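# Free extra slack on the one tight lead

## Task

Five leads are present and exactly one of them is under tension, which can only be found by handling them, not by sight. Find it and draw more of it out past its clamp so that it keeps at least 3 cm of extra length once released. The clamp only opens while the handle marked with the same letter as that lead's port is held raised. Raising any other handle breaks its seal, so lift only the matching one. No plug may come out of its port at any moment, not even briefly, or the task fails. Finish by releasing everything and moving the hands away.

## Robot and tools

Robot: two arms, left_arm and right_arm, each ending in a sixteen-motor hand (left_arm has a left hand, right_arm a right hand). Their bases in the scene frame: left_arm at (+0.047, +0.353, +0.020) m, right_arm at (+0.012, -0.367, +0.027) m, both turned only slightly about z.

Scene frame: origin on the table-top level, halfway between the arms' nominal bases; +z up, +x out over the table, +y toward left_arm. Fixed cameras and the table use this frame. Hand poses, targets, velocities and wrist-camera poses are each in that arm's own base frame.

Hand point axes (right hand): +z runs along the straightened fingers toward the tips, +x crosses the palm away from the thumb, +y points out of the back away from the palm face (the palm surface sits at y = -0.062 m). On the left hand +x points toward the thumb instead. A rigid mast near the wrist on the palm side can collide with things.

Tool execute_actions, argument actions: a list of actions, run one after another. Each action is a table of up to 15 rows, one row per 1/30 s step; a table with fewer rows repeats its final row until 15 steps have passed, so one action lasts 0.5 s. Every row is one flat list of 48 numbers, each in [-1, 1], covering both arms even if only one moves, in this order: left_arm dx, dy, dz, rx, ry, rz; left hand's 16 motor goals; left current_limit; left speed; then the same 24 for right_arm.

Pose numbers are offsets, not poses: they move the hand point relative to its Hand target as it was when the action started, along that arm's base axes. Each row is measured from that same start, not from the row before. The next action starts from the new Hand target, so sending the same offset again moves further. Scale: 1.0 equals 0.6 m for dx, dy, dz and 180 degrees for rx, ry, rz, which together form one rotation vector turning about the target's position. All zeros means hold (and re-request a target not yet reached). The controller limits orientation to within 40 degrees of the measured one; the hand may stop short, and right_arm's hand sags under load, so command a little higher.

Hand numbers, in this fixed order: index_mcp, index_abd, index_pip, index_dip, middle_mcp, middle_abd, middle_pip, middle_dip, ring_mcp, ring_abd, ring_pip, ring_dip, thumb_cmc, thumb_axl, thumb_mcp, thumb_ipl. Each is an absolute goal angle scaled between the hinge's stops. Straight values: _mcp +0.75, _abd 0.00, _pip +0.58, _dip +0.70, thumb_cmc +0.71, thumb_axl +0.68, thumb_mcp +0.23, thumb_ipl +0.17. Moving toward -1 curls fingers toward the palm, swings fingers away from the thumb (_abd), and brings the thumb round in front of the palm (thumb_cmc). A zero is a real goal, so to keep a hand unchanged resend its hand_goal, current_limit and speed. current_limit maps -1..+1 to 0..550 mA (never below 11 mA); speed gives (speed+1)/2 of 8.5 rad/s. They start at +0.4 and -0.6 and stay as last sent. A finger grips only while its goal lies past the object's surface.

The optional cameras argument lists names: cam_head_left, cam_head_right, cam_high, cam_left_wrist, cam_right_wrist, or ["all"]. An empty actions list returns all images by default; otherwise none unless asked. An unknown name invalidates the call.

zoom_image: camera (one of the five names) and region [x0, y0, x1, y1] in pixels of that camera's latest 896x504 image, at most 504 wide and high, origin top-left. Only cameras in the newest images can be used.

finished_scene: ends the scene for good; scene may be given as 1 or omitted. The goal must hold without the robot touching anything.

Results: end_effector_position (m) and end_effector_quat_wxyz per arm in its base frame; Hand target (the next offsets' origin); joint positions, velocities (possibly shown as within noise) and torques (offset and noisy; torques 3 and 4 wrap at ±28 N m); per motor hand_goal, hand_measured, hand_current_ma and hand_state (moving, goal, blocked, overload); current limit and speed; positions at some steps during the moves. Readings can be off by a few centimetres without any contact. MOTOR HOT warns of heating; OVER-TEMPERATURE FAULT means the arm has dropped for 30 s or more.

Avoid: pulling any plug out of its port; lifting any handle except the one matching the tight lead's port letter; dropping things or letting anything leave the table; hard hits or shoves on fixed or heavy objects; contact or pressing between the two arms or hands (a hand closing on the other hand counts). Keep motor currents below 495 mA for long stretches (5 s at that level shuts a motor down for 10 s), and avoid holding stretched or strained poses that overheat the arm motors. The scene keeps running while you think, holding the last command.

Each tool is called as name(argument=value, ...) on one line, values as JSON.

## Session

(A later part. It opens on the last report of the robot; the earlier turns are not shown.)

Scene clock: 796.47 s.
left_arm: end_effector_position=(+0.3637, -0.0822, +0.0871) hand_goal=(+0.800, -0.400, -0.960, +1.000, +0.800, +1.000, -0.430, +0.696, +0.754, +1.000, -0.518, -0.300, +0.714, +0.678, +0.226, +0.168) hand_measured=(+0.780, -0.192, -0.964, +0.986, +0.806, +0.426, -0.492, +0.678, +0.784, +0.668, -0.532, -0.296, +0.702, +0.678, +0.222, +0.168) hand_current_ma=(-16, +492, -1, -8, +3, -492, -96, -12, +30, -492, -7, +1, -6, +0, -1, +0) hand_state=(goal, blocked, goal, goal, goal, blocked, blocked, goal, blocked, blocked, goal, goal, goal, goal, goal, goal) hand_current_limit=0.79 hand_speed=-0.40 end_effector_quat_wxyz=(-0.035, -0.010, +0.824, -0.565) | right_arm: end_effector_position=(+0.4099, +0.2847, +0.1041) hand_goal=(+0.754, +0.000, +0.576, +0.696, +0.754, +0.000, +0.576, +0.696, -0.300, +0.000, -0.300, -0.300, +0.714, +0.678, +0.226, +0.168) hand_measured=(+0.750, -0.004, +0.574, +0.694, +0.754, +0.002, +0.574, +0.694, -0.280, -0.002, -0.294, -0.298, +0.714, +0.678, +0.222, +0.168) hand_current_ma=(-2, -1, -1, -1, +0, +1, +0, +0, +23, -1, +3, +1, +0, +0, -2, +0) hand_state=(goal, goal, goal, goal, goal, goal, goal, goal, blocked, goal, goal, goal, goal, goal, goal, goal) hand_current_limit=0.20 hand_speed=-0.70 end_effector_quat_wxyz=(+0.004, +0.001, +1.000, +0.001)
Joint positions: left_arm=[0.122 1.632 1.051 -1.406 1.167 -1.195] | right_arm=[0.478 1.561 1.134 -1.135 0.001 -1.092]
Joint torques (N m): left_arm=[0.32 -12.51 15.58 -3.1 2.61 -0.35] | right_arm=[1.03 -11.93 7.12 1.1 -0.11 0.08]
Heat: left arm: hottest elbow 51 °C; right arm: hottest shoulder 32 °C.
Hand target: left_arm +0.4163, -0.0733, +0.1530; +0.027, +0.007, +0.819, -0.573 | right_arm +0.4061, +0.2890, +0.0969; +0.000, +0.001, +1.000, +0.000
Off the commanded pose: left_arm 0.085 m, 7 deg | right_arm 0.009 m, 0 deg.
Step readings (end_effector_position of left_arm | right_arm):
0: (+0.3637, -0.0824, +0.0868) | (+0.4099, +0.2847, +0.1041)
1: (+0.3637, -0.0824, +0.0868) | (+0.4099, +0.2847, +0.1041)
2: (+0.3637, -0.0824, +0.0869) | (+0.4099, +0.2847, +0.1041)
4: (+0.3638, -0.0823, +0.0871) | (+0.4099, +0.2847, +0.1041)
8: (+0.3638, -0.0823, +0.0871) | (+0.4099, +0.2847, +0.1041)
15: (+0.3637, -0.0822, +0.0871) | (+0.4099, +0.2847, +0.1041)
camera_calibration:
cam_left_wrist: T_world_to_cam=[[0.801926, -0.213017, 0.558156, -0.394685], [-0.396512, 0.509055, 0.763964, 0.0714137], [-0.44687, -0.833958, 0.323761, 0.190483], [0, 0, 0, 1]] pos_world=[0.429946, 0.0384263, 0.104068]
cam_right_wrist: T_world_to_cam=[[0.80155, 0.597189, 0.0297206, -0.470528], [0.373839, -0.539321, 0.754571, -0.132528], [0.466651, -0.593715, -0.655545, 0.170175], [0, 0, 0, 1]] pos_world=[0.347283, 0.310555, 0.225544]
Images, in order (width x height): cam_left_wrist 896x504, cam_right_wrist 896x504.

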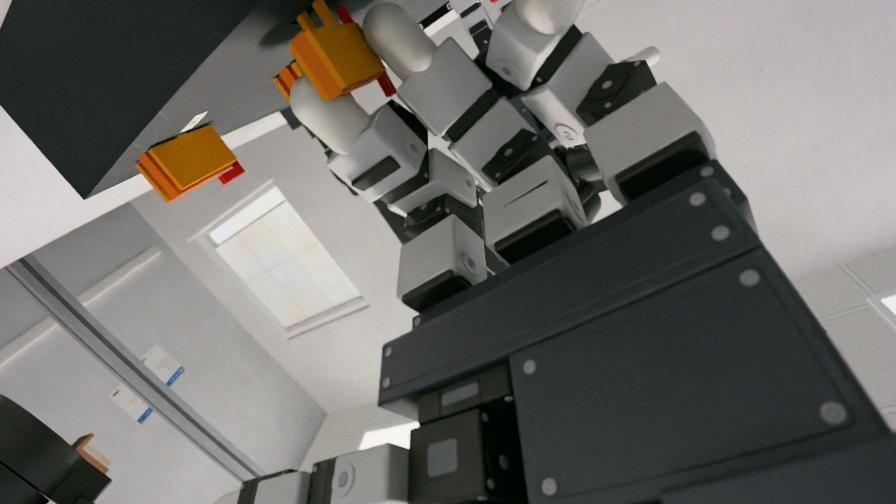

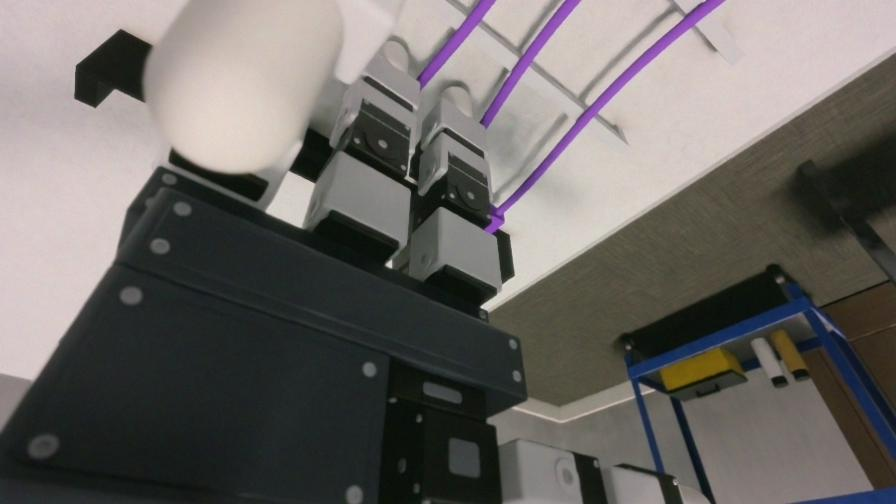

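execute_actions(actions=[[[-0.003,0,-0.025,0,0,0,0.80,-0.4,-0.96,1.0,0.80,1.0,-0.43,0.696,0.754,1.0,-0.518,-0.3,0.714,0.678,0.226,0.168,0.79,-0.4,0,0,0,0,0,0,0.754,0,0.576,0.696,0.754,0,0.576,0.696,-0.3,0,-0.3,-0.3,0.714,0.678,0.226,0.168,0.2,-0.7]]], cameras=["cam_left_wrist"])

zoom_image(camera="cam_left_wrist", region=[220, 0, 480, 146])

Scene clock: 797.63 s.
left_arm: end_effector_position=(+0.3638, -0.0822, +0.0868) hand_goal=(+0.800, -0.400, -0.960, +1.000, +0.800, +1.000, -0.430, +0.696, +0.754, +1.000, -0.518, -0.300, +0.714, +0.678, +0.226, +0.168) hand_measured=(+0.780, -0.192, -0.964, +0.986, +0.806, +0.426, -0.492, +0.678, +0.784, +0.668, -0.532, -0.296, +0.702, +0.678, +0.222, +0.168) hand_current_ma=(-16, +492, -1, -8, +3, -492, -96, -12, +30, -492, -7, +1, -6, +0, -1, +0) hand_state=(goal, blocked, goal, goal, goal, blocked, blocked, goal, blocked, blocked, goal, goal, goal, goal, goal, goal) hand_current_limit=0.79 hand_speed=-0.40 end_effector_quat_wxyz=(-0.035, -0.009, +0.824, -0.565) | right_arm: end_effector_position=(+0.4099, +0.2847, +0.1041) hand_goal=(+0.754, +0.000, +0.576, +0.696, +0.754, +0.000, +0.576, +0.696, -0.300, +0.000, -0.300, -0.300, +0.714, +0.678, +0.226, +0.168) hand_measured=(+0.750, -0.004, +0.574, +0.694, +0.754, +0.002, +0.574, +0.694, -0.280, -0.002, -0.294, -0.298, +0.714, +0.678, +0.222, +0.168) hand_current_ma=(-2, -1, -1, -1, +0, +1, +0, +0, +23, -1, +3, +1, +0, +0, -2, +0) hand_state=(goal, goal, goal, goal, goal, goal, goal, goal, blocked, goal, goal, goal, goal, goal, goal, goal) hand_current_limit=0.20 hand_speed=-0.70 end_effector_quat_wxyz=(+0.004, +0.001, +1.000, +0.001)
Joint positions: left_arm=[0.122 1.633 1.051 -1.406 1.167 -1.194] | right_arm=[0.478 1.561 1.134 -1.135 0.001 -1.092]
Joint torques (N m): left_arm=[0.5 -11.34 14.45 -1.85 2.6 -0.26] | right_arm=[1.08 -11.87 7.13 1.09 -0.11 0.08]
Heat: left arm: hottest elbow 52 °C; right arm: hottest shoulder 32 °C.
Hand target: left_arm +0.4145, -0.0733, +0.1380; +0.027, +0.007, +0.819, -0.573 | right_arm +0.4061, +0.2890, +0.0969; +0.000, +0.001, +1.000, +0.000
Off the commanded pose: left_arm 0.073 m, 7 deg | right_arm 0.009 m, 0 deg.
Step readings (end_effector_position of left_arm | right_arm):
0: (+0.3638, -0.0822, +0.0870) | (+0.4099, +0.2847, +0.1041)
1: (+0.3638, -0.0822, +0.0870) | (+0.4099, +0.2847, +0.1041)
2: (+0.3638, -0.0822, +0.0870) | (+0.4099, +0.2847, +0.1041)
4: (+0.3638, -0.0822, +0.0870) | (+0.4099, +0.2847, +0.1041)
8: (+0.3638, -0.0822, +0.0868) | (+0.4099, +0.2847, +0.1041)
15: (+0.3638, -0.0822, +0.0868) | (+0.4099, +0.2847, +0.1041)
camera_calibration:
cam_left_wrist: T_world_to_cam=[[0.801694, -0.213228, 0.558409, -0.394538], [-0.396538, 0.509311, 0.76378, 0.071754], [-0.447263, -0.833748, 0.323758, 0.190702], [0, 0, 0, 1]] pos_world=[0.430046, 0.0383261, 0.103768]
Images, in order (width x height): cam_left_wrist 896x504.

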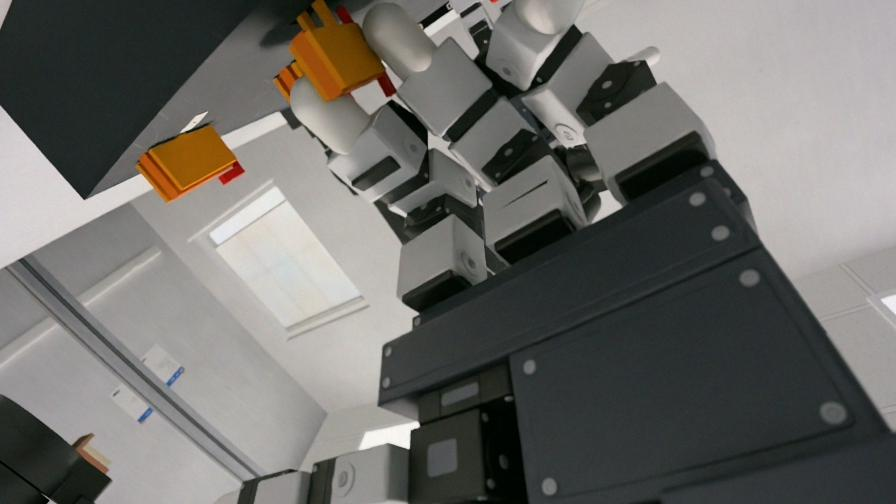

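Scaled by 1.938 from the camera's 896x504 image, which has a finer 1280x720 frame.

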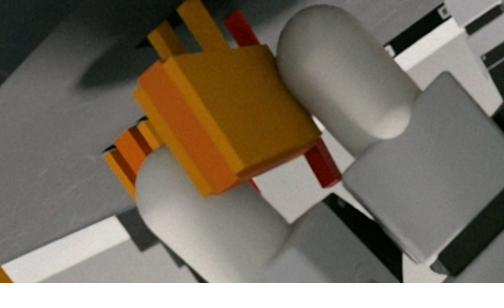

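execute_actions(actions=[[[-0.001,0,-0.008,0,0,0,0.80,-0.4,-0.96,1.0,0.80,1.0,-0.43,0.696,0.754,1.0,-0.518,-0.3,0.714,0.678,0.226,0.168,0.79,-0.4,0,-0.01,0.002,0,0,0,0.754,-0.4,0.576,0.696,0.754,0.4,0.576,0.696,-0.3,0,-0.3,-0.3,0.714,0.678,0.226,0.168,0.2,-0.7]]], cameras=["cam_right_wrist","cam_high"])

zoom_image(camera="cam_right_wrist", region=[320, 0, 620, 240])

zoom_image(camera="cam_high", region=[300, 180, 600, 420])

Scene clock: 801.70 s.
left_arm: end_effector_position=(+0.3638, -0.0824, +0.0866) hand_goal=(+0.800, -0.400, -0.960, +1.000, +0.800, +1.000, -0.430, +0.696, +0.754, +1.000, -0.518, -0.300, +0.714, +0.678, +0.226, +0.168) hand_measured=(+0.780, -0.192, -0.966, +0.986, +0.806, +0.426, -0.492, +0.678, +0.784, +0.668, -0.532, -0.296, +0.702, +0.678, +0.222, +0.168) hand_current_ma=(-16, +492, -1, -8, +3, -492, -96, -12, +30, -492, -7, +1, -6, +0, -1, +0) hand_state=(goal, blocked, goal, goal, goal, blocked, blocked, goal, blocked, blocked, goal, goal, goal, goal, goal, goal) hand_current_limit=0.79 hand_speed=-0.40 end_effector_quat_wxyz=(-0.035, -0.010, +0.824, -0.565) | right_arm: end_effector_position=(+0.4076, +0.2837, +0.1017) hand_goal=(+0.754, -0.400, +0.576, +0.696, +0.754, +0.400, +0.576, +0.696, -0.300, +0.000, -0.300, -0.300, +0.714, +0.678, +0.226, +0.168) hand_measured=(+0.750, -0.102, +0.574, +0.694, +0.754, +0.102, +0.574, +0.694, -0.280, -0.002, -0.294, -0.298, +0.714, +0.678, +0.222, +0.168) hand_current_ma=(-2, +330, -1, -1, +0, -330, +0, +0, +23, -1, +3, +1, +0, +0, -2, +0) hand_state=(goal, blocked, goal, goal, goal, blocked, goal, goal, blocked, goal, goal, goal, goal, goal, goal, goal) hand_current_limit=0.20 hand_speed=-0.70 end_effector_quat_wxyz=(+0.001, +0.001, +1.000, +0.000)
Joint positions: left_arm=[0.122 1.634 1.051 -1.406 1.168 -1.194] | right_arm=[0.478 1.561 1.127 -1.135 0.001 -1.092]
Joint torques (N m): left_arm=[0.5 -11.11 13.71 -1.46 2.56 -0.26] | right_arm=[0.15 -12.51 7.1 0.99 -0.08 -0.06]
Heat: left arm: hottest elbow 53 °C; right arm: hottest shoulder 32 °C.
Hand target: left_arm +0.4139, -0.0733, +0.1333; +0.027, +0.007, +0.819, -0.573 | right_arm +0.4061, +0.2830, +0.0981; +0.000, +0.001, +1.000, +0.000
Off the commanded pose: left_arm 0.069 m, 7 deg | right_arm 0.004 m, 0 deg.
Step readings (end_effector_position of left_arm | right_arm):
0: (+0.3638, -0.0822, +0.0868) | (+0.4099, +0.2847, +0.1041)
1: (+0.3638, -0.0822, +0.0868) | (+0.4099, +0.2847, +0.1041)
2: (+0.3638, -0.0822, +0.0867) | (+0.4099, +0.2847, +0.1041)
4: (+0.3638, -0.0824, +0.0866) | (+0.4097, +0.2847, +0.1040)
8: (+0.3638, -0.0824, +0.0866) | (+0.4081, +0.2839, +0.1022)
15: (+0.3638, -0.0824, +0.0866) | (+0.4076, +0.2837, +0.1017)
camera_calibration:
cam_right_wrist: T_world_to_cam=[[0.801682, 0.597277, 0.0237901, -0.467528], [0.378227, -0.537682, 0.753553, -0.132608], [0.462871, -0.595112, -0.656957, 0.171078], [0, 0, 0, 1]] pos_world=[0.345778, 0.309753, 0.22344]
Images, in order (width x height): cam_high 896x504, cam_right_wrist 896x504.

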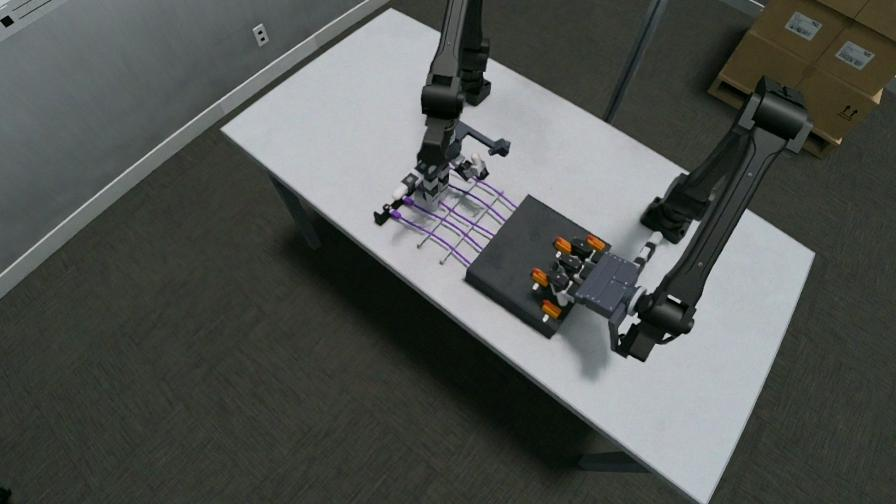

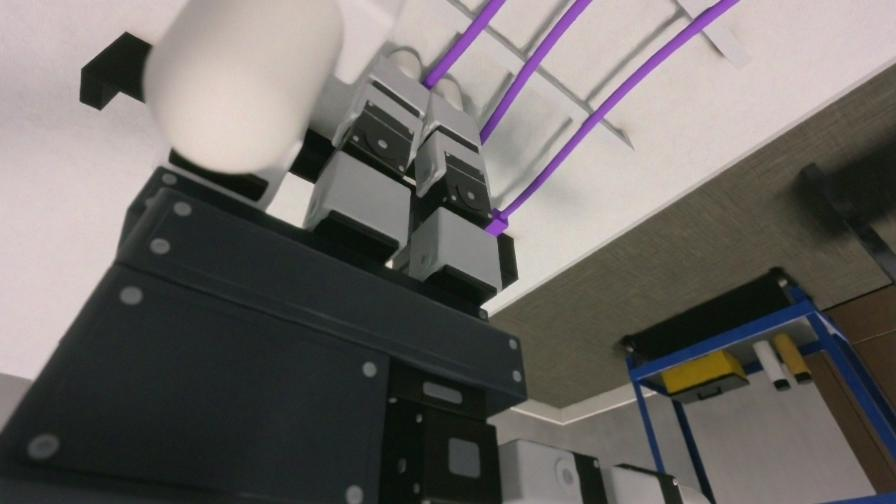

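Scaled by 1.680 from the camera's 896x504 image, which has a finer 1280x720 frame.

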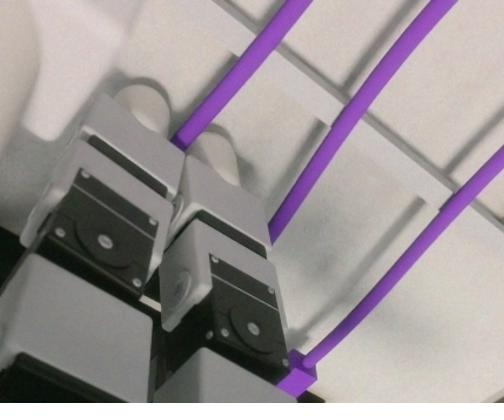

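Scaled by 1.680 from the camera's 896x504 image, which has a finer 1280x720 frame.

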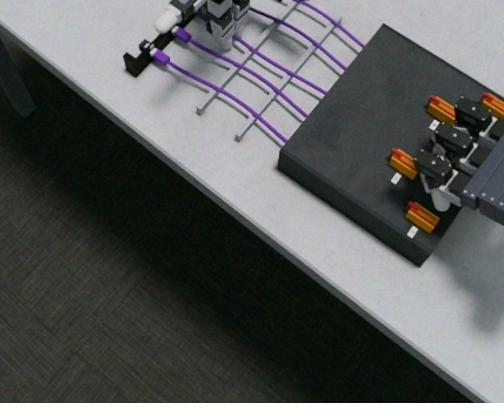

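execute_actions(actions=[[[0,0,0,0,0,0,0.80,-0.4,-0.96,1.0,0.80,1.0,-0.43,0.696,0.754,1.0,-0.518,-0.3,0.714,0.678,0.226,0.168,0.79,-0.4,0.0335,-0.006,0,0,0,-0.0833,0.754,-0.4,0.576,0.696,0.754,0.4,0.576,0.696,-0.3,0,-0.3,-0.3,0.714,0.678,0.226,0.168,0.2,-0.7]],[[0,0,0,0,0,0,0.80,-0.4,-0.96,1.0,0.80,1.0,-0.43,0.696,0.754,1.0,-0.518,-0.3,0.714,0.678,0.226,0.168,0.79,-0.4,0.0305,-0.0143,0,0,0,-0.0833,0.754,-0.4,0.576,0.696,0.754,0.4,0.576,0.696,-0.3,0,-0.3,-0.3,0.714,0.678,0.226,0.168,0.2,-0.7]]], cameras=["cam_right_wrist"])

zoom_image(camera="cam_right_wrist", region=[320, 0, 620, 240])

Scene clock: 805.50 s.
left_arm: end_effector_position=(+0.3638, -0.0824, +0.0866) hand_goal=(+0.800, -0.400, -0.960, +1.000, +0.800, +1.000, -0.430, +0.696, +0.754, +1.000, -0.518, -0.300, +0.714, +0.678, +0.226, +0.168) hand_measured=(+0.780, -0.192, -0.966, +0.986, +0.806, +0.426, -0.492, +0.678, +0.784, +0.668, -0.532, -0.296, +0.702, +0.678, +0.222, +0.168) hand_current_ma=(-16, +492, -1, -8, +3, -492, -96, -12, +30, -492, -7, +1, -6, +0, -1, +0) hand_state=(goal, blocked, goal, goal, goal, blocked, blocked, goal, blocked, blocked, goal, goal, goal, goal, goal, goal) hand_current_limit=0.79 hand_speed=-0.40 end_effector_quat_wxyz=(-0.035, -0.010, +0.824, -0.565) | right_arm: end_effector_position=(+0.4443, +0.2659, +0.1019) hand_goal=(+0.754, -0.400, +0.576, +0.696, +0.754, +0.400, +0.576, +0.696, -0.300, +0.000, -0.300, -0.300, +0.714, +0.678, +0.226, +0.168) hand_measured=(+0.750, -0.102, +0.574, +0.694, +0.754, +0.102, +0.574, +0.694, -0.280, -0.002, -0.294, -0.298, +0.714, +0.678, +0.222, +0.168) hand_current_ma=(-2, +330, -1, -1, +0, -330, +0, +0, +23, -1, +3, +1, +0, +0, -2, +0) hand_state=(goal, blocked, goal, goal, goal, blocked, goal, goal, blocked, goal, goal, goal, goal, goal, goal, goal) hand_current_limit=0.20 hand_speed=-0.70 end_effector_quat_wxyz=(-0.001, +0.257, +0.966, +0.002)
Joint positions: left_arm=[0.122 1.634 1.051 -1.406 1.168 -1.194] | right_arm=[0.488 1.561 1.127 -1.135 -0.004 -0.562]
Joint torques (N m): left_arm=[-0.03 -10.93 13.68 -1.47 2.52 -0.25] | right_arm=[1.03 -11.75 7.95 0.99 0.14 0.08]
Heat: left arm: hottest elbow 54 °C; right arm: hottest shoulder 32 °C.
Hand target: left_arm +0.4139, -0.0733, +0.1333; +0.027, +0.007, +0.819, -0.573 | right_arm +0.4444, +0.2709, +0.0981; +0.000, +0.260, +0.966, +0.001
Off the commanded pose: left_arm 0.069 m, 7 deg | right_arm 0.006 m, 0 deg.
Step readings (end_effector_position of left_arm | right_arm):
0: (+0.3638, -0.0824, +0.0866) | (+0.4076, +0.2837, +0.1017)
1: (+0.3638, -0.0824, +0.0866) | (+0.4078, +0.2836, +0.1017)
2: (+0.3638, -0.0824, +0.0866) | (+0.4089, +0.2834, +0.1018)
4: (+0.3638, -0.0824, +0.0866) | (+0.4126, +0.2825, +0.1019)
8: (+0.3638, -0.0824, +0.0866) | (+0.4198, +0.2799, +0.1019)
15: (+0.3638, -0.0824, +0.0866) | (+0.4261, +0.2768, +0.1019)
16: (+0.3638, -0.0824, +0.0866) | (+0.4267, +0.2765, +0.1019)
17: (+0.3638, -0.0824, +0.0866) | (+0.4282, +0.2757, +0.1019)
19: (+0.3638, -0.0824, +0.0866) | (+0.4323, +0.2734, +0.1020)
23: (+0.3638, -0.0824, +0.0866) | (+0.4386, +0.2694, +0.1020)
30: (+0.3638, -0.0824, +0.0866) | (+0.4428, +0.2670, +0.1019)
camera_calibration:
cam_right_wrist: T_world_to_cam=[[0.992446, 0.120649, 0.0222344, -0.444202], [0.063243, -0.658443, 0.749969, 0.016336], [0.105123, -0.742898, -0.661099, 0.342328], [0, 0, 0, 1]] pos_world=[0.403826, 0.318664, 0.223938]
Images, in order (width x height): cam_right_wrist 896x504.

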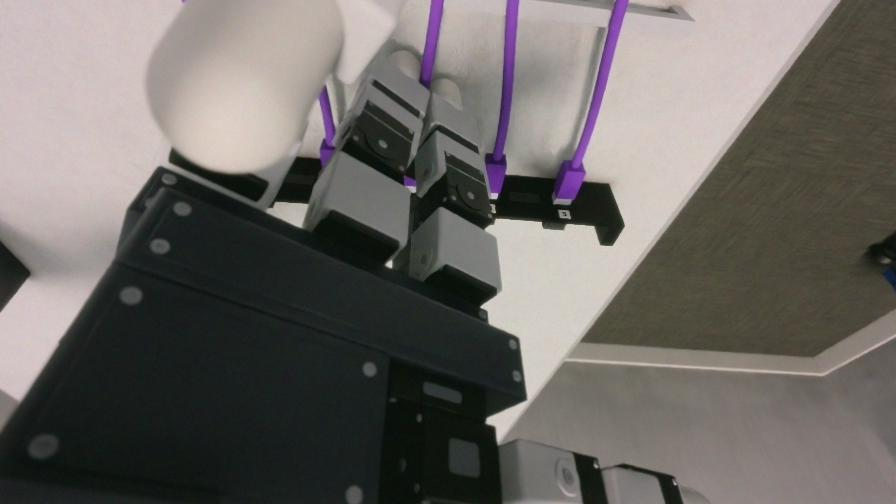

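Scaled by 1.680 from the camera's 896x504 image, which has a finer 1280x720 frame.

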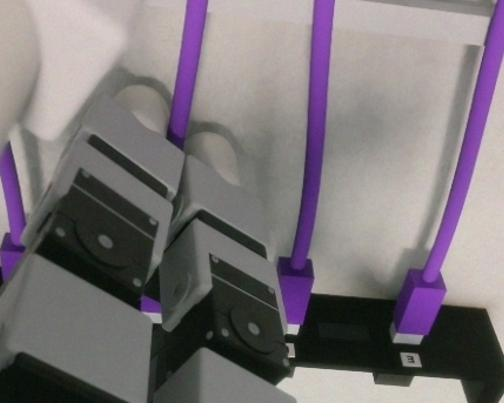

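execute_actions(actions=[[[0,0,0,0,0,0,0.80,-0.4,-0.96,1.0,0.80,1.0,-0.43,0.696,0.754,1.0,-0.518,-0.3,0.714,0.678,0.226,0.168,0.79,-0.4,0.0295,-0.0198,0,0,0,-0.0833,0.754,-0.4,0.576,0.696,0.754,0.4,0.576,0.696,-0.3,0,-0.3,-0.3,0.714,0.678,0.226,0.168,0.2,-0.7]],[[0,0,0,0,0,0,0.80,-0.4,-0.96,1.0,0.80,1.0,-0.43,0.696,0.754,1.0,-0.518,-0.3,0.714,0.678,0.226,0.168,0.79,-0.4,0.0197,-0.0267,0,0,0,-0.0833,0.754,-0.4,0.576,0.696,0.754,0.4,0.576,0.696,-0.3,0,-0.3,-0.3,0.714,0.678,0.226,0.168,0.2,-0.7]]], cameras=["cam_right_wrist"])

zoom_image(camera="cam_right_wrist", region=[300, 0, 600, 240])

Scene clock: 808.00 s.
left_arm: end_effector_position=(+0.3638, -0.0824, +0.0866) hand_goal=(+0.800, -0.400, -0.960, +1.000, +0.800, +1.000, -0.430, +0.696, +0.754, +1.000, -0.518, -0.300, +0.714, +0.678, +0.226, +0.168) hand_measured=(+0.780, -0.192, -0.966, +0.986, +0.806, +0.426, -0.492, +0.678, +0.784, +0.668, -0.532, -0.296, +0.702, +0.678, +0.222, +0.168) hand_current_ma=(-16, +492, -1, -8, +3, -492, -96, -12, +30, -492, -7, +1, -6, +0, -1, +0) hand_state=(goal, blocked, goal, goal, goal, blocked, blocked, goal, blocked, blocked, goal, goal, goal, goal, goal, goal) hand_current_limit=0.79 hand_speed=-0.40 end_effector_quat_wxyz=(-0.035, -0.010, +0.824, -0.565) | right_arm: end_effector_position=(+0.4656, +0.2338, +0.0972) hand_goal=(+0.754, -0.400, +0.576, +0.696, +0.754, +0.400, +0.576, +0.696, -0.300, +0.000, -0.300, -0.300, +0.714, +0.678, +0.226, +0.168) hand_measured=(+0.712, -0.102, +0.558, +0.690, +0.756, +0.102, +0.576, +0.694, -0.280, -0.002, -0.294, -0.298, +0.714, +0.678, +0.222, +0.168) hand_current_ma=(-72, +330, -17, -2, +1, -330, +0, +0, +23, -1, +3, +1, +0, +0, -2, +0) hand_state=(blocked, blocked, goal, goal, goal, blocked, goal, goal, blocked, goal, goal, goal, goal, goal, goal, goal) hand_current_limit=0.20 hand_speed=-0.70 end_effector_quat_wxyz=(-0.001, +0.494, +0.869, +0.000)
Joint positions: left_arm=[0.122 1.634 1.051 -1.406 1.168 -1.194] | right_arm=[0.504 1.572 1.127 -1.127 -0.001 -0.032]
Joint torques (N m): left_arm=[0.56 -10.64 13.75 -1.54 2.58 -0.2] | right_arm=[1.08 -10.58 10.32 0.54 0.11 0.17]
Heat: left arm: hottest elbow 55 °C; right arm: hottest shoulder 32 °C.
Hand target: left_arm +0.4139, -0.0733, +0.1333; +0.027, +0.007, +0.819, -0.573 | right_arm +0.4739, +0.2429, +0.0981; +0.000, +0.501, +0.866, +0.000
Off the commanded pose: left_arm 0.069 m, 7 deg | right_arm 0.012 m, 1 deg.
Step readings (end_effector_position of left_arm | right_arm):
0: (+0.3638, -0.0824, +0.0866) | (+0.4444, +0.2658, +0.1019)
1: (+0.3638, -0.0824, +0.0866) | (+0.4446, +0.2656, +0.1019)
2: (+0.3638, -0.0824, +0.0866) | (+0.4455, +0.2646, +0.1019)
4: (+0.3638, -0.0824, +0.0866) | (+0.4483, +0.2617, +0.1013)
8: (+0.3638, -0.0824, +0.0866) | (+0.4533, +0.2570, +0.0999)
15: (+0.3638, -0.0824, +0.0866) | (+0.4562, +0.2537, +0.0996)
16: (+0.3638, -0.0824, +0.0866) | (+0.4565, +0.2533, +0.0996)
17: (+0.3638, -0.0824, +0.0866) | (+0.4573, +0.2518, +0.0994)
19: (+0.3638, -0.0824, +0.0866) | (+0.4597, +0.2476, +0.0992)
23: (+0.3638, -0.0824, +0.0866) | (+0.4632, +0.2414, +0.0988)
30: (+0.3638, -0.0824, +0.0866) | (+0.4650, +0.2361, +0.0972)
camera_calibration:
cam_right_wrist: T_world_to_cam=[[0.923618, -0.382716, 0.0213964, -0.31149], [-0.266776, -0.60173, 0.752829, 0.137494], [-0.275245, -0.701035, -0.657868, 0.480162], [0, 0, 0, 1]] pos_world=[0.45654, 0.300132, 0.219039]
Images, in order (width x height): cam_right_wrist 896x504.

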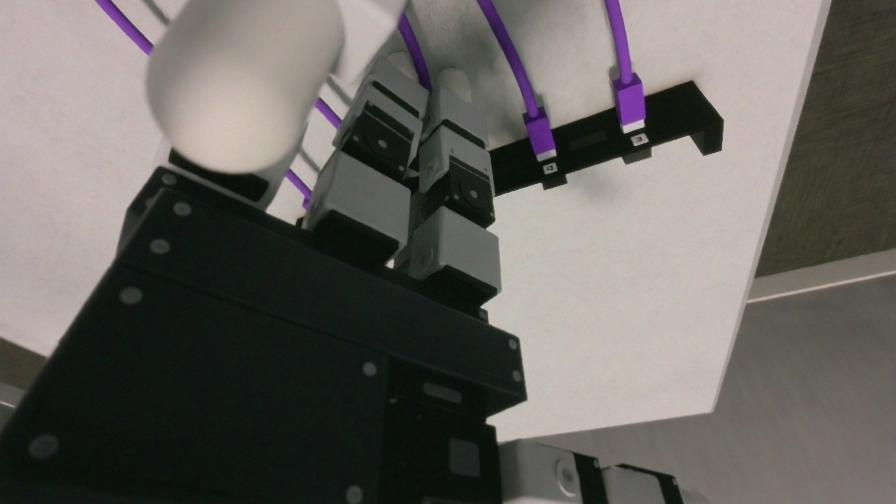

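Scaled by 1.680 from the camera's 896x504 image, which has a finer 1280x720 frame.

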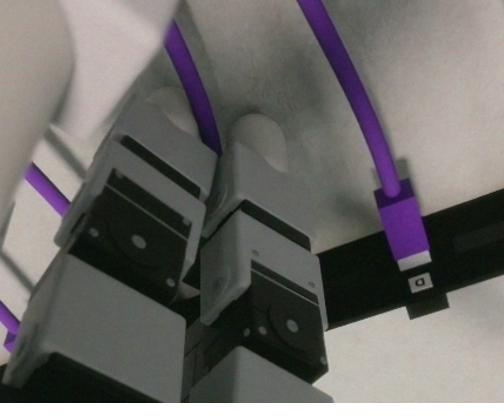

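execute_actions(actions=[], cameras=["cam_head_left","cam_head_right","cam_high"])

zoom_image(camera="cam_head_left", region=[350, 200, 550, 350])

zoom_image(camera="cam_high", region=[350, 140, 530, 280])

zoom_image(camera="cam_head_right", region=[250, 180, 450, 330])

Scene clock: 809.23 s.
left_arm: end_effector_position=(+0.3638, -0.0824, +0.0866) hand_goal=(+0.800, -0.400, -0.960, +1.000, +0.800, +1.000, -0.430, +0.696, +0.754, +1.000, -0.518, -0.300, +0.714, +0.678, +0.226, +0.168) hand_measured=(+0.780, -0.192, -0.966, +0.986, +0.806, +0.426, -0.492, +0.678, +0.784, +0.668, -0.532, -0.296, +0.702, +0.678, +0.222, +0.168) hand_current_ma=(-16, +492, -1, -8, +3, -492, -96, -12, +30, -492, -7, +1, -6, +0, -1, +0) hand_state=(goal, blocked, goal, goal, goal, blocked, blocked, goal, blocked, blocked, goal, goal, goal, goal, goal, goal) hand_current_limit=0.79 hand_speed=-0.40 end_effector_quat_wxyz=(-0.035, -0.010, +0.824, -0.565) | right_arm: end_effector_position=(+0.4656, +0.2338, +0.0972) hand_goal=(+0.754, -0.400, +0.576, +0.696, +0.754, +0.400, +0.576, +0.696, -0.300, +0.000, -0.300, -0.300, +0.714, +0.678, +0.226, +0.168) hand_measured=(+0.712, -0.102, +0.558, +0.690, +0.756, +0.102, +0.576, +0.694, -0.280, -0.002, -0.294, -0.298, +0.714, +0.678, +0.222, +0.168) hand_current_ma=(-72, +330, -17, -2, +1, -330, +0, +0, +23, -1, +3, +1, +0, +0, -2, +0) hand_state=(blocked, blocked, goal, goal, goal, blocked, goal, goal, blocked, goal, goal, goal, goal, goal, goal, goal) hand_current_limit=0.20 hand_speed=-0.70 end_effector_quat_wxyz=(-0.001, +0.495, +0.869, +0.000)
Joint positions: left_arm=[0.122 1.634 1.051 -1.406 1.168 -1.194] | right_arm=[0.504 1.572 1.127 -1.127 -0.001 -0.032]
Joint velocities: within noise
Joint torques (N m): left_arm=[0.38 -10.87 13.79 -1.58 2.56 -0.24] | right_arm=[1.03 -10.58 10.33 0.54 0.11 0.19]
Heat: left arm: hottest elbow 55 °C; right arm: hottest shoulder 32 °C.
Hand target: left_arm +0.4139, -0.0733, +0.1333; +0.027, +0.007, +0.819, -0.573 | right_arm +0.4739, +0.2430, +0.0981; +0.000, +0.501, +0.866, +0.000
Off the commanded pose: left_arm 0.069 m, 7 deg | right_arm 0.012 m, 1 deg.
Images, in order (width x height): cam_head_left 896x504, cam_head_right 896x504, cam_high 896x504.

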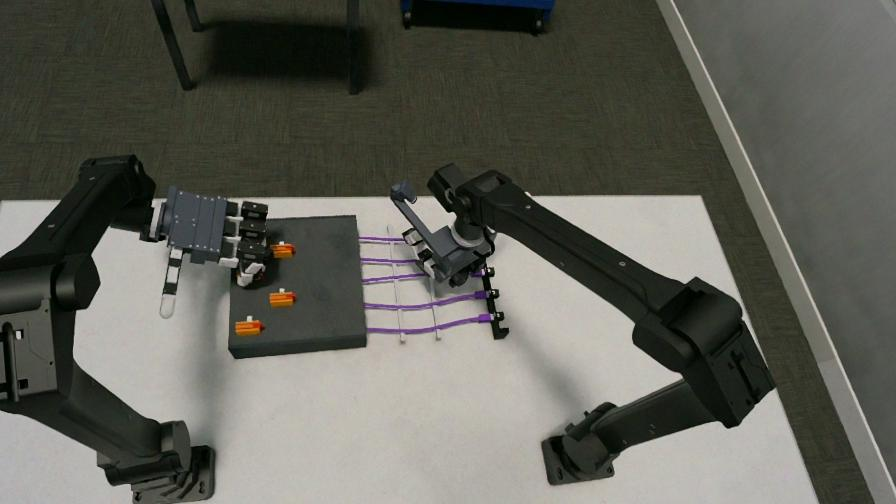

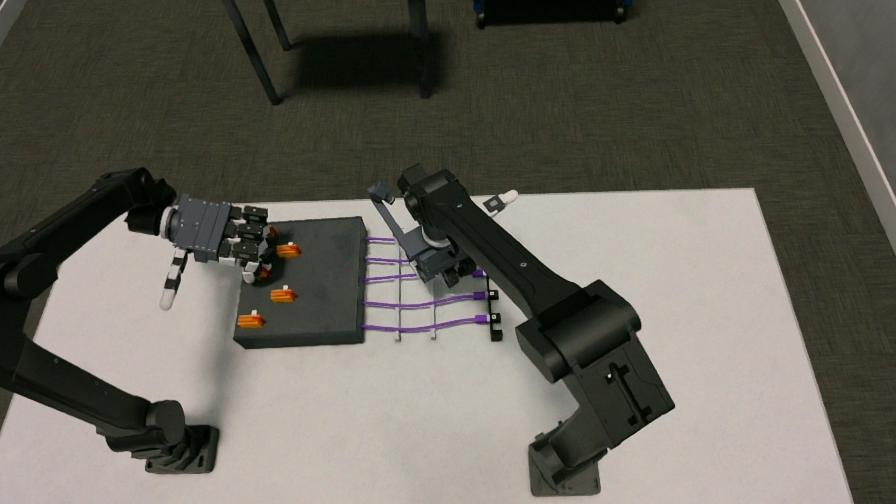

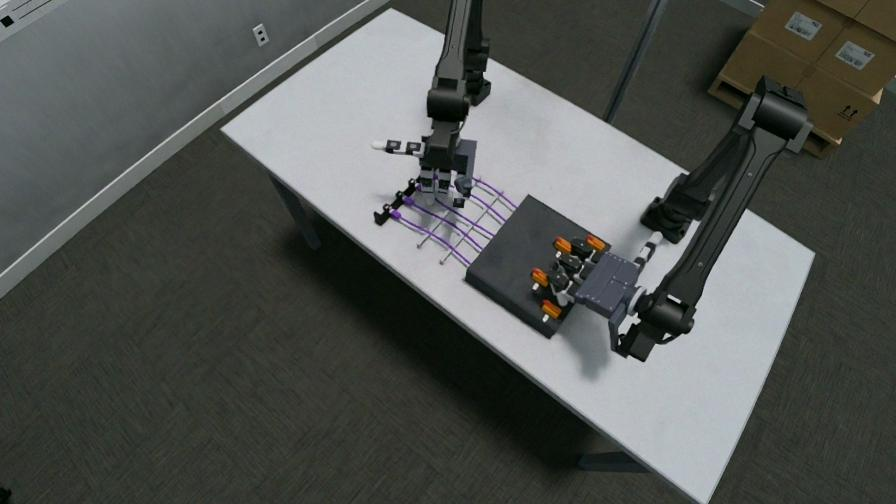

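Scaled by 2.520 from the camera's 896x504 image, which has a finer 1280x720 frame.

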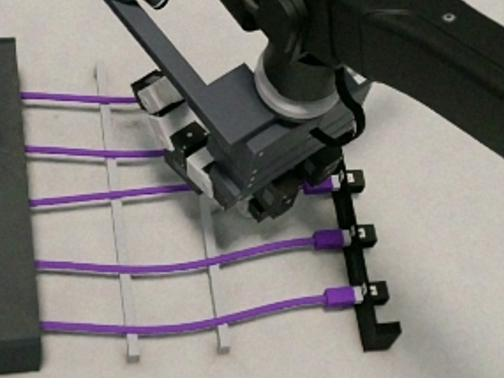

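Scaled by 2.800 from the camera's 896x504 image, which has a finer 1280x720 frame.

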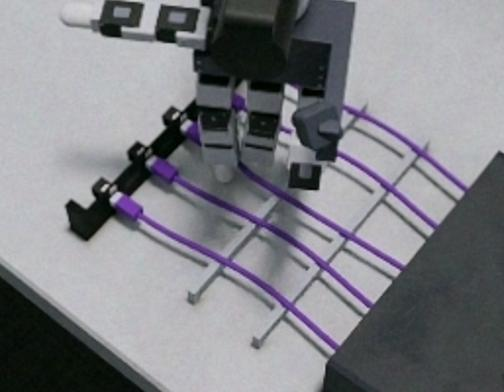

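Scaled by 2.520 from the camera's 896x504 image, which has a finer 1280x720 frame.

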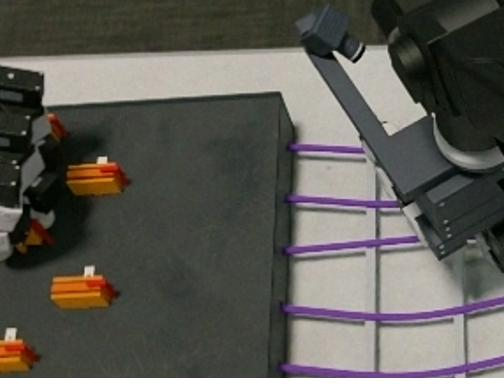

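execute_actions(actions=[[[0,0,0,0,0,0,0.80,-0.4,-0.96,1.0,0.80,1.0,-0.43,0.696,0.754,1.0,-0.518,-0.3,0.714,0.678,0.226,0.168,0.79,-0.4,0.023,-0.030,0.006,0,0,-0.0833,0.754,-0.4,0.576,0.696,0.754,0.4,0.576,0.696,-0.3,0,-0.3,-0.3,0.714,0.678,0.226,0.168,0.3,-0.7]]], cameras=["cam_high","cam_right_wrist"])

zoom_image(camera="cam_high", region=[350, 140, 530, 280])

zoom_image(camera="cam_right_wrist", region=[300, 0, 600, 240])

Scene clock: 811.17 s.
left_arm: end_effector_position=(+0.3638, -0.0824, +0.0866) hand_goal=(+0.800, -0.400, -0.960, +1.000, +0.800, +1.000, -0.430, +0.696, +0.754, +1.000, -0.518, -0.300, +0.714, +0.678, +0.226, +0.168) hand_measured=(+0.780, -0.192, -0.966, +0.986, +0.806, +0.426, -0.492, +0.678, +0.784, +0.668, -0.532, -0.296, +0.702, +0.678, +0.222, +0.168) hand_current_ma=(-16, +492, -1, -8, +3, -492, -96, -12, +30, -492, -7, +1, -6, +0, -1, +0) hand_state=(goal, blocked, goal, goal, goal, blocked, blocked, goal, blocked, blocked, goal, goal, goal, goal, goal, goal) hand_current_limit=0.79 hand_speed=-0.40 end_effector_quat_wxyz=(-0.035, -0.010, +0.824, -0.565) | right_arm: end_effector_position=(+0.4783, +0.2164, +0.0976) hand_goal=(+0.754, -0.400, +0.576, +0.696, +0.754, +0.400, +0.576, +0.696, -0.300, +0.000, -0.300, -0.300, +0.714, +0.678, +0.226, +0.168) hand_measured=(+0.708, -0.102, +0.556, +0.690, +0.778, +0.102, +0.586, +0.698, -0.280, -0.002, -0.294, -0.298, +0.714, +0.678, +0.222, +0.168) hand_current_ma=(-82, +357, -20, -3, +30, -357, +7, +1, +23, -1, +3, +1, +0, +0, -2, +0) hand_state=(blocked, blocked, goal, goal, blocked, blocked, goal, goal, blocked, goal, goal, goal, goal, goal, goal, goal) hand_current_limit=0.30 hand_speed=-0.70 end_effector_quat_wxyz=(+0.000, +0.603, +0.798, +0.000)
Joint positions: left_arm=[0.122 1.634 1.051 -1.406 1.168 -1.194] | right_arm=[0.504 1.597 1.159 -1.133 -0.001 0.228]
Joint torques (N m): left_arm=[0.79 -10.99 13.68 -1.37 2.61 -0.27] | right_arm=[0.85 -11.16 10.93 0.17 0.16 0.17]
Heat: left arm: hottest elbow 55 °C; right arm: hottest shoulder 32 °C.
Hand target: left_arm +0.4139, -0.0733, +0.1333; +0.027, +0.007, +0.819, -0.573 | right_arm +0.4877, +0.2249, +0.1017; +0.000, +0.609, +0.793, +0.000
Off the commanded pose: left_arm 0.069 m, 7 deg | right_arm 0.013 m, 1 deg.
Step readings (end_effector_position of left_arm | right_arm):
0: (+0.3638, -0.0824, +0.0866) | (+0.4656, +0.2338, +0.0972)
1: (+0.3638, -0.0824, +0.0866) | (+0.4657, +0.2334, +0.0972)
2: (+0.3638, -0.0824, +0.0866) | (+0.4665, +0.2324, +0.0975)
4: (+0.3638, -0.0824, +0.0866) | (+0.4693, +0.2292, +0.0979)
8: (+0.3638, -0.0824, +0.0866) | (+0.4746, +0.2238, +0.0978)
15: (+0.3638, -0.0824, +0.0866) | (+0.4777, +0.2185, +0.0976)
camera_calibration:
cam_right_wrist: T_world_to_cam=[[0.794108, -0.607394, 0.0215465, -0.219322], [-0.412662, -0.512809, 0.752819, 0.180568], [-0.446209, -0.606712, -0.657874, 0.533002], [0, 0, 0, 1]] pos_world=[0.486509, 0.28276, 0.219439]
Images, in order (width x height): cam_high 896x504, cam_right_wrist 896x504.

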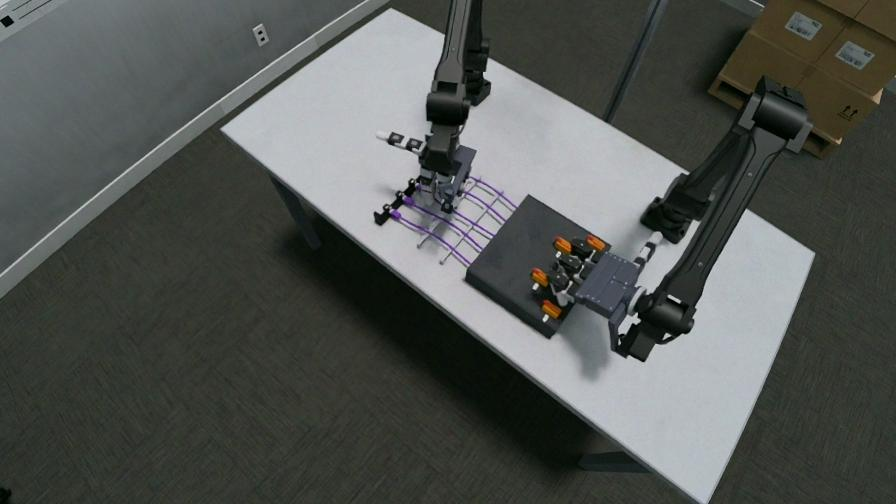

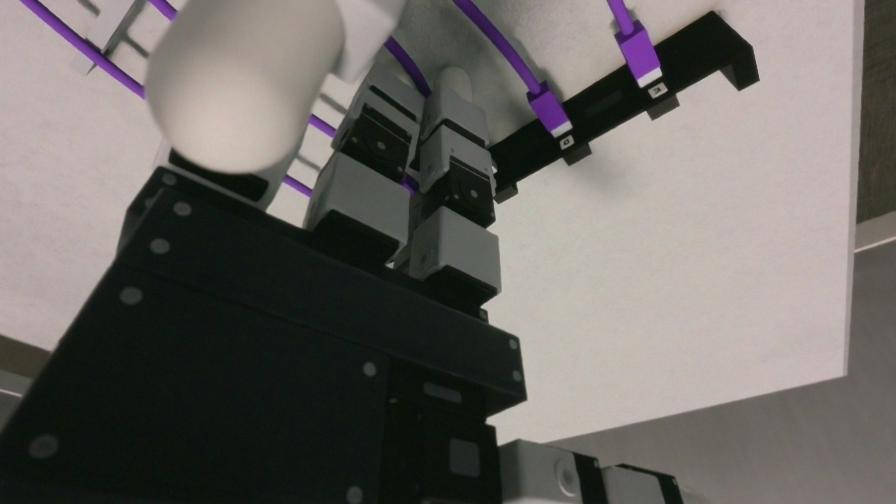

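Scaled by 2.800 from the camera's 896x504 image, which has a finer 1280x720 frame.

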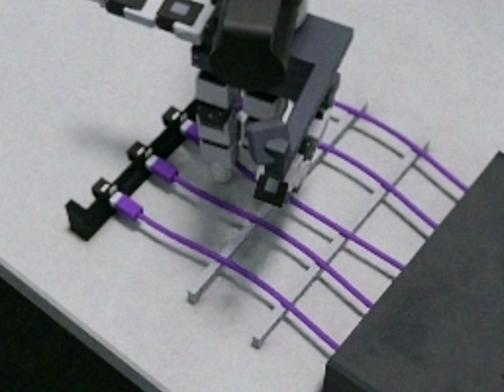

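Scaled by 1.680 from the camera's 896x504 image, which has a finer 1280x720 frame.

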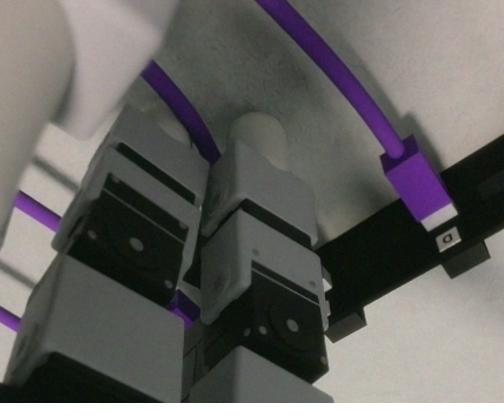

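execute_actions(actions=[[[0,0,0,0,0,0,0.80,-0.4,-0.96,1.0,0.80,1.0,-0.43,0.696,0.754,1.0,-0.518,-0.3,0.714,0.678,0.226,0.168,0.79,-0.4,0.0062,-0.0373,0.002,0,0,-0.0833,0.754,-0.4,0.576,0.696,0.754,0.4,0.576,0.696,-0.3,0,-0.3,-0.3,0.714,0.678,0.226,0.168,0.4,-0.7]],[[0,0,0,0,0,0,0.80,-0.4,-0.96,1.0,0.80,1.0,-0.43,0.696,0.754,1.0,-0.518,-0.3,0.714,0.678,0.226,0.168,0.79,-0.4,-0.002,-0.0375,0,0,0,-0.0833,0.754,-0.4,0.576,0.696,0.754,0.4,0.576,0.696,-0.3,0,-0.3,-0.3,0.714,0.678,0.226,0.168,0.4,-0.7]]], cameras=["cam_high","cam_right_wrist","cam_head_left"])

zoom_image(camera="cam_high", region=[350, 140, 530, 280])

zoom_image(camera="cam_right_wrist", region=[300, 0, 600, 240])

zoom_image(camera="cam_head_left", region=[350, 200, 550, 350])

Scene clock: 814.23 s.
left_arm: end_effector_position=(+0.3638, -0.0824, +0.0865) hand_goal=(+0.800, -0.400, -0.960, +1.000, +0.800, +1.000, -0.430, +0.696, +0.754, +1.000, -0.518, -0.300, +0.714, +0.678, +0.226, +0.168) hand_measured=(+0.780, -0.192, -0.966, +0.986, +0.806, +0.426, -0.492, +0.678, +0.784, +0.668, -0.532, -0.296, +0.702, +0.678, +0.222, +0.168) hand_current_ma=(-16, +492, -1, -8, +3, -492, -96, -12, +30, -492, -7, +1, -6, +0, -1, +0) hand_state=(goal, blocked, goal, goal, goal, blocked, blocked, goal, blocked, blocked, goal, goal, goal, goal, goal, goal) hand_current_limit=0.79 hand_speed=-0.40 end_effector_quat_wxyz=(-0.035, -0.010, +0.824, -0.565) | right_arm: end_effector_position=(+0.4780, +0.1790, +0.0975) hand_goal=(+0.754, -0.400, +0.576, +0.696, +0.754, +0.400, +0.576, +0.696, -0.300, +0.000, -0.300, -0.300, +0.714, +0.678, +0.226, +0.168) hand_measured=(+0.674, -0.124, +0.544, +0.680, +0.808, +0.152, +0.600, +0.704, -0.280, -0.002, -0.294, -0.298, +0.714, +0.678, +0.222, +0.168) hand_current_ma=(-192, +385, -43, -13, +103, -385, +25, +4, +23, -1, +3, +1, +0, +0, -2, +0) hand_state=(blocked, blocked, blocked, goal, blocked, blocked, blocked, goal, blocked, goal, goal, goal, goal, goal, goal, goal) hand_current_limit=0.40 hand_speed=-0.70 end_effector_quat_wxyz=(+0.000, +0.783, +0.622, -0.002)
Joint positions: left_arm=[0.122 1.634 1.051 -1.406 1.168 -1.194] | right_arm=[0.504 1.627 1.196 -1.144 0.001 0.732]
Joint torques (N m): left_arm=[0.73 -10.52 13.82 -1.55 2.6 -0.29] | right_arm=[-0.38 -11.69 11.03 0.12 0.17 0.21]
Heat: left arm: hottest elbow 56 °C; right arm: hottest shoulder 31 °C.
Hand target: left_arm +0.4139, -0.0733, +0.1331; +0.027, +0.007, +0.819, -0.573 | right_arm +0.4902, +0.1801, +0.1028; +0.000, +0.794, +0.608, +0.000
Off the commanded pose: left_arm 0.069 m, 7 deg | right_arm 0.013 m, 2 deg.
Step readings (end_effector_position of left_arm | right_arm):
0: (+0.3638, -0.0824, +0.0866) | (+0.4783, +0.2163, +0.0976)
1: (+0.3638, -0.0824, +0.0866) | (+0.4783, +0.2160, +0.0976)
2: (+0.3638, -0.0824, +0.0866) | (+0.4783, +0.2147, +0.0976)
4: (+0.3638, -0.0824, +0.0865) | (+0.4785, +0.2107, +0.0979)
8: (+0.3638, -0.0824, +0.0865) | (+0.4800, +0.2043, +0.0981)
15: (+0.3638, -0.0824, +0.0865) | (+0.4812, +0.1992, +0.0980)
16: (+0.3638, -0.0824, +0.0865) | (+0.4812, +0.1986, +0.0981)
17: (+0.3638, -0.0824, +0.0865) | (+0.4809, +0.1970, +0.0979)
19: (+0.3638, -0.0824, +0.0865) | (+0.4802, +0.1928, +0.0981)
23: (+0.3638, -0.0824, +0.0865) | (+0.4787, +0.1857, +0.0972)
30: (+0.3638, -0.0824, +0.0865) | (+0.4786, +0.1808, +0.0974)
camera_calibration:
cam_right_wrist: T_world_to_cam=[[0.402202, -0.915253, 0.0233521, 0.000390759], [-0.606428, -0.247209, 0.755733, 0.206152], [-0.685914, -0.318119, -0.654463, 0.572754], [0, 0, 0, 1]] pos_world=[0.517719, 0.233524, 0.219041]
Images, in order (width x height): cam_head_left 896x504, cam_high 896x504, cam_right_wrist 896x504.

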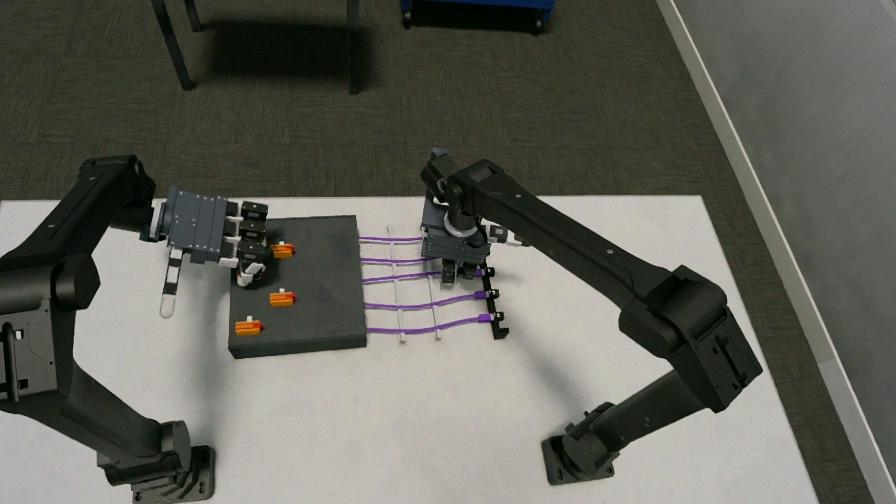

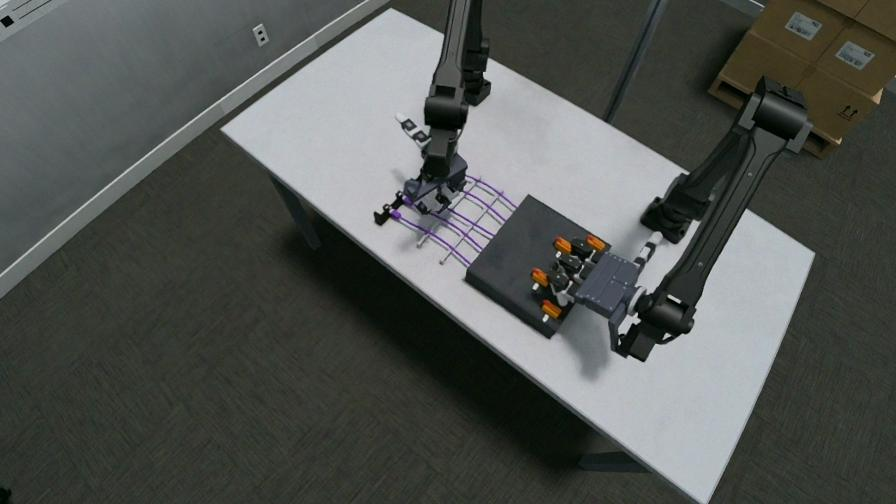

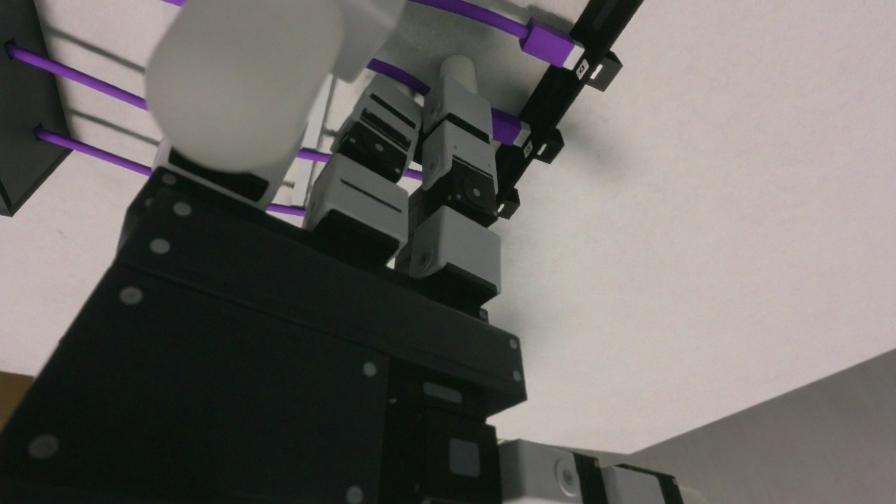

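Scaled by 2.800 from the camera's 896x504 image, which has a finer 1280x720 frame.

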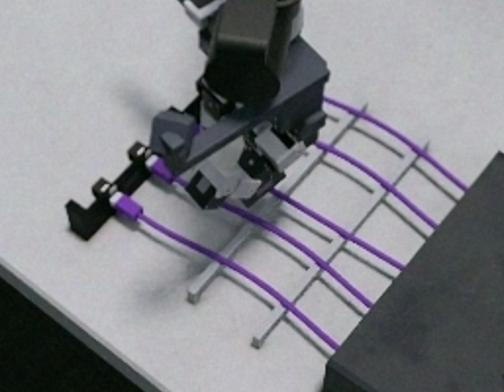

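Scaled by 1.680 from the camera's 896x504 image, which has a finer 1280x720 frame.

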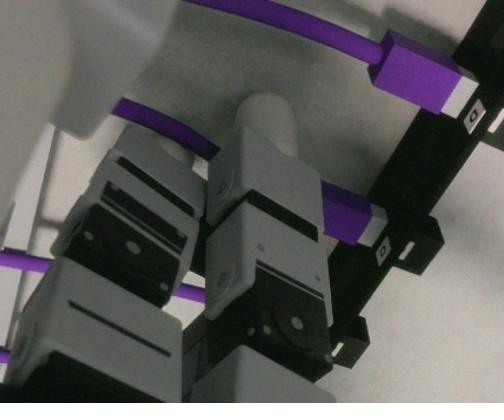

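Scaled by 2.520 from the camera's 896x504 image, which has a finer 1280x720 frame.

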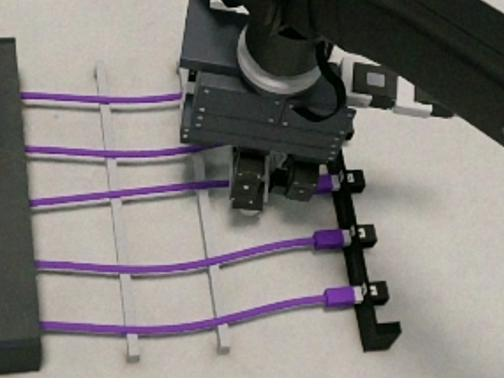

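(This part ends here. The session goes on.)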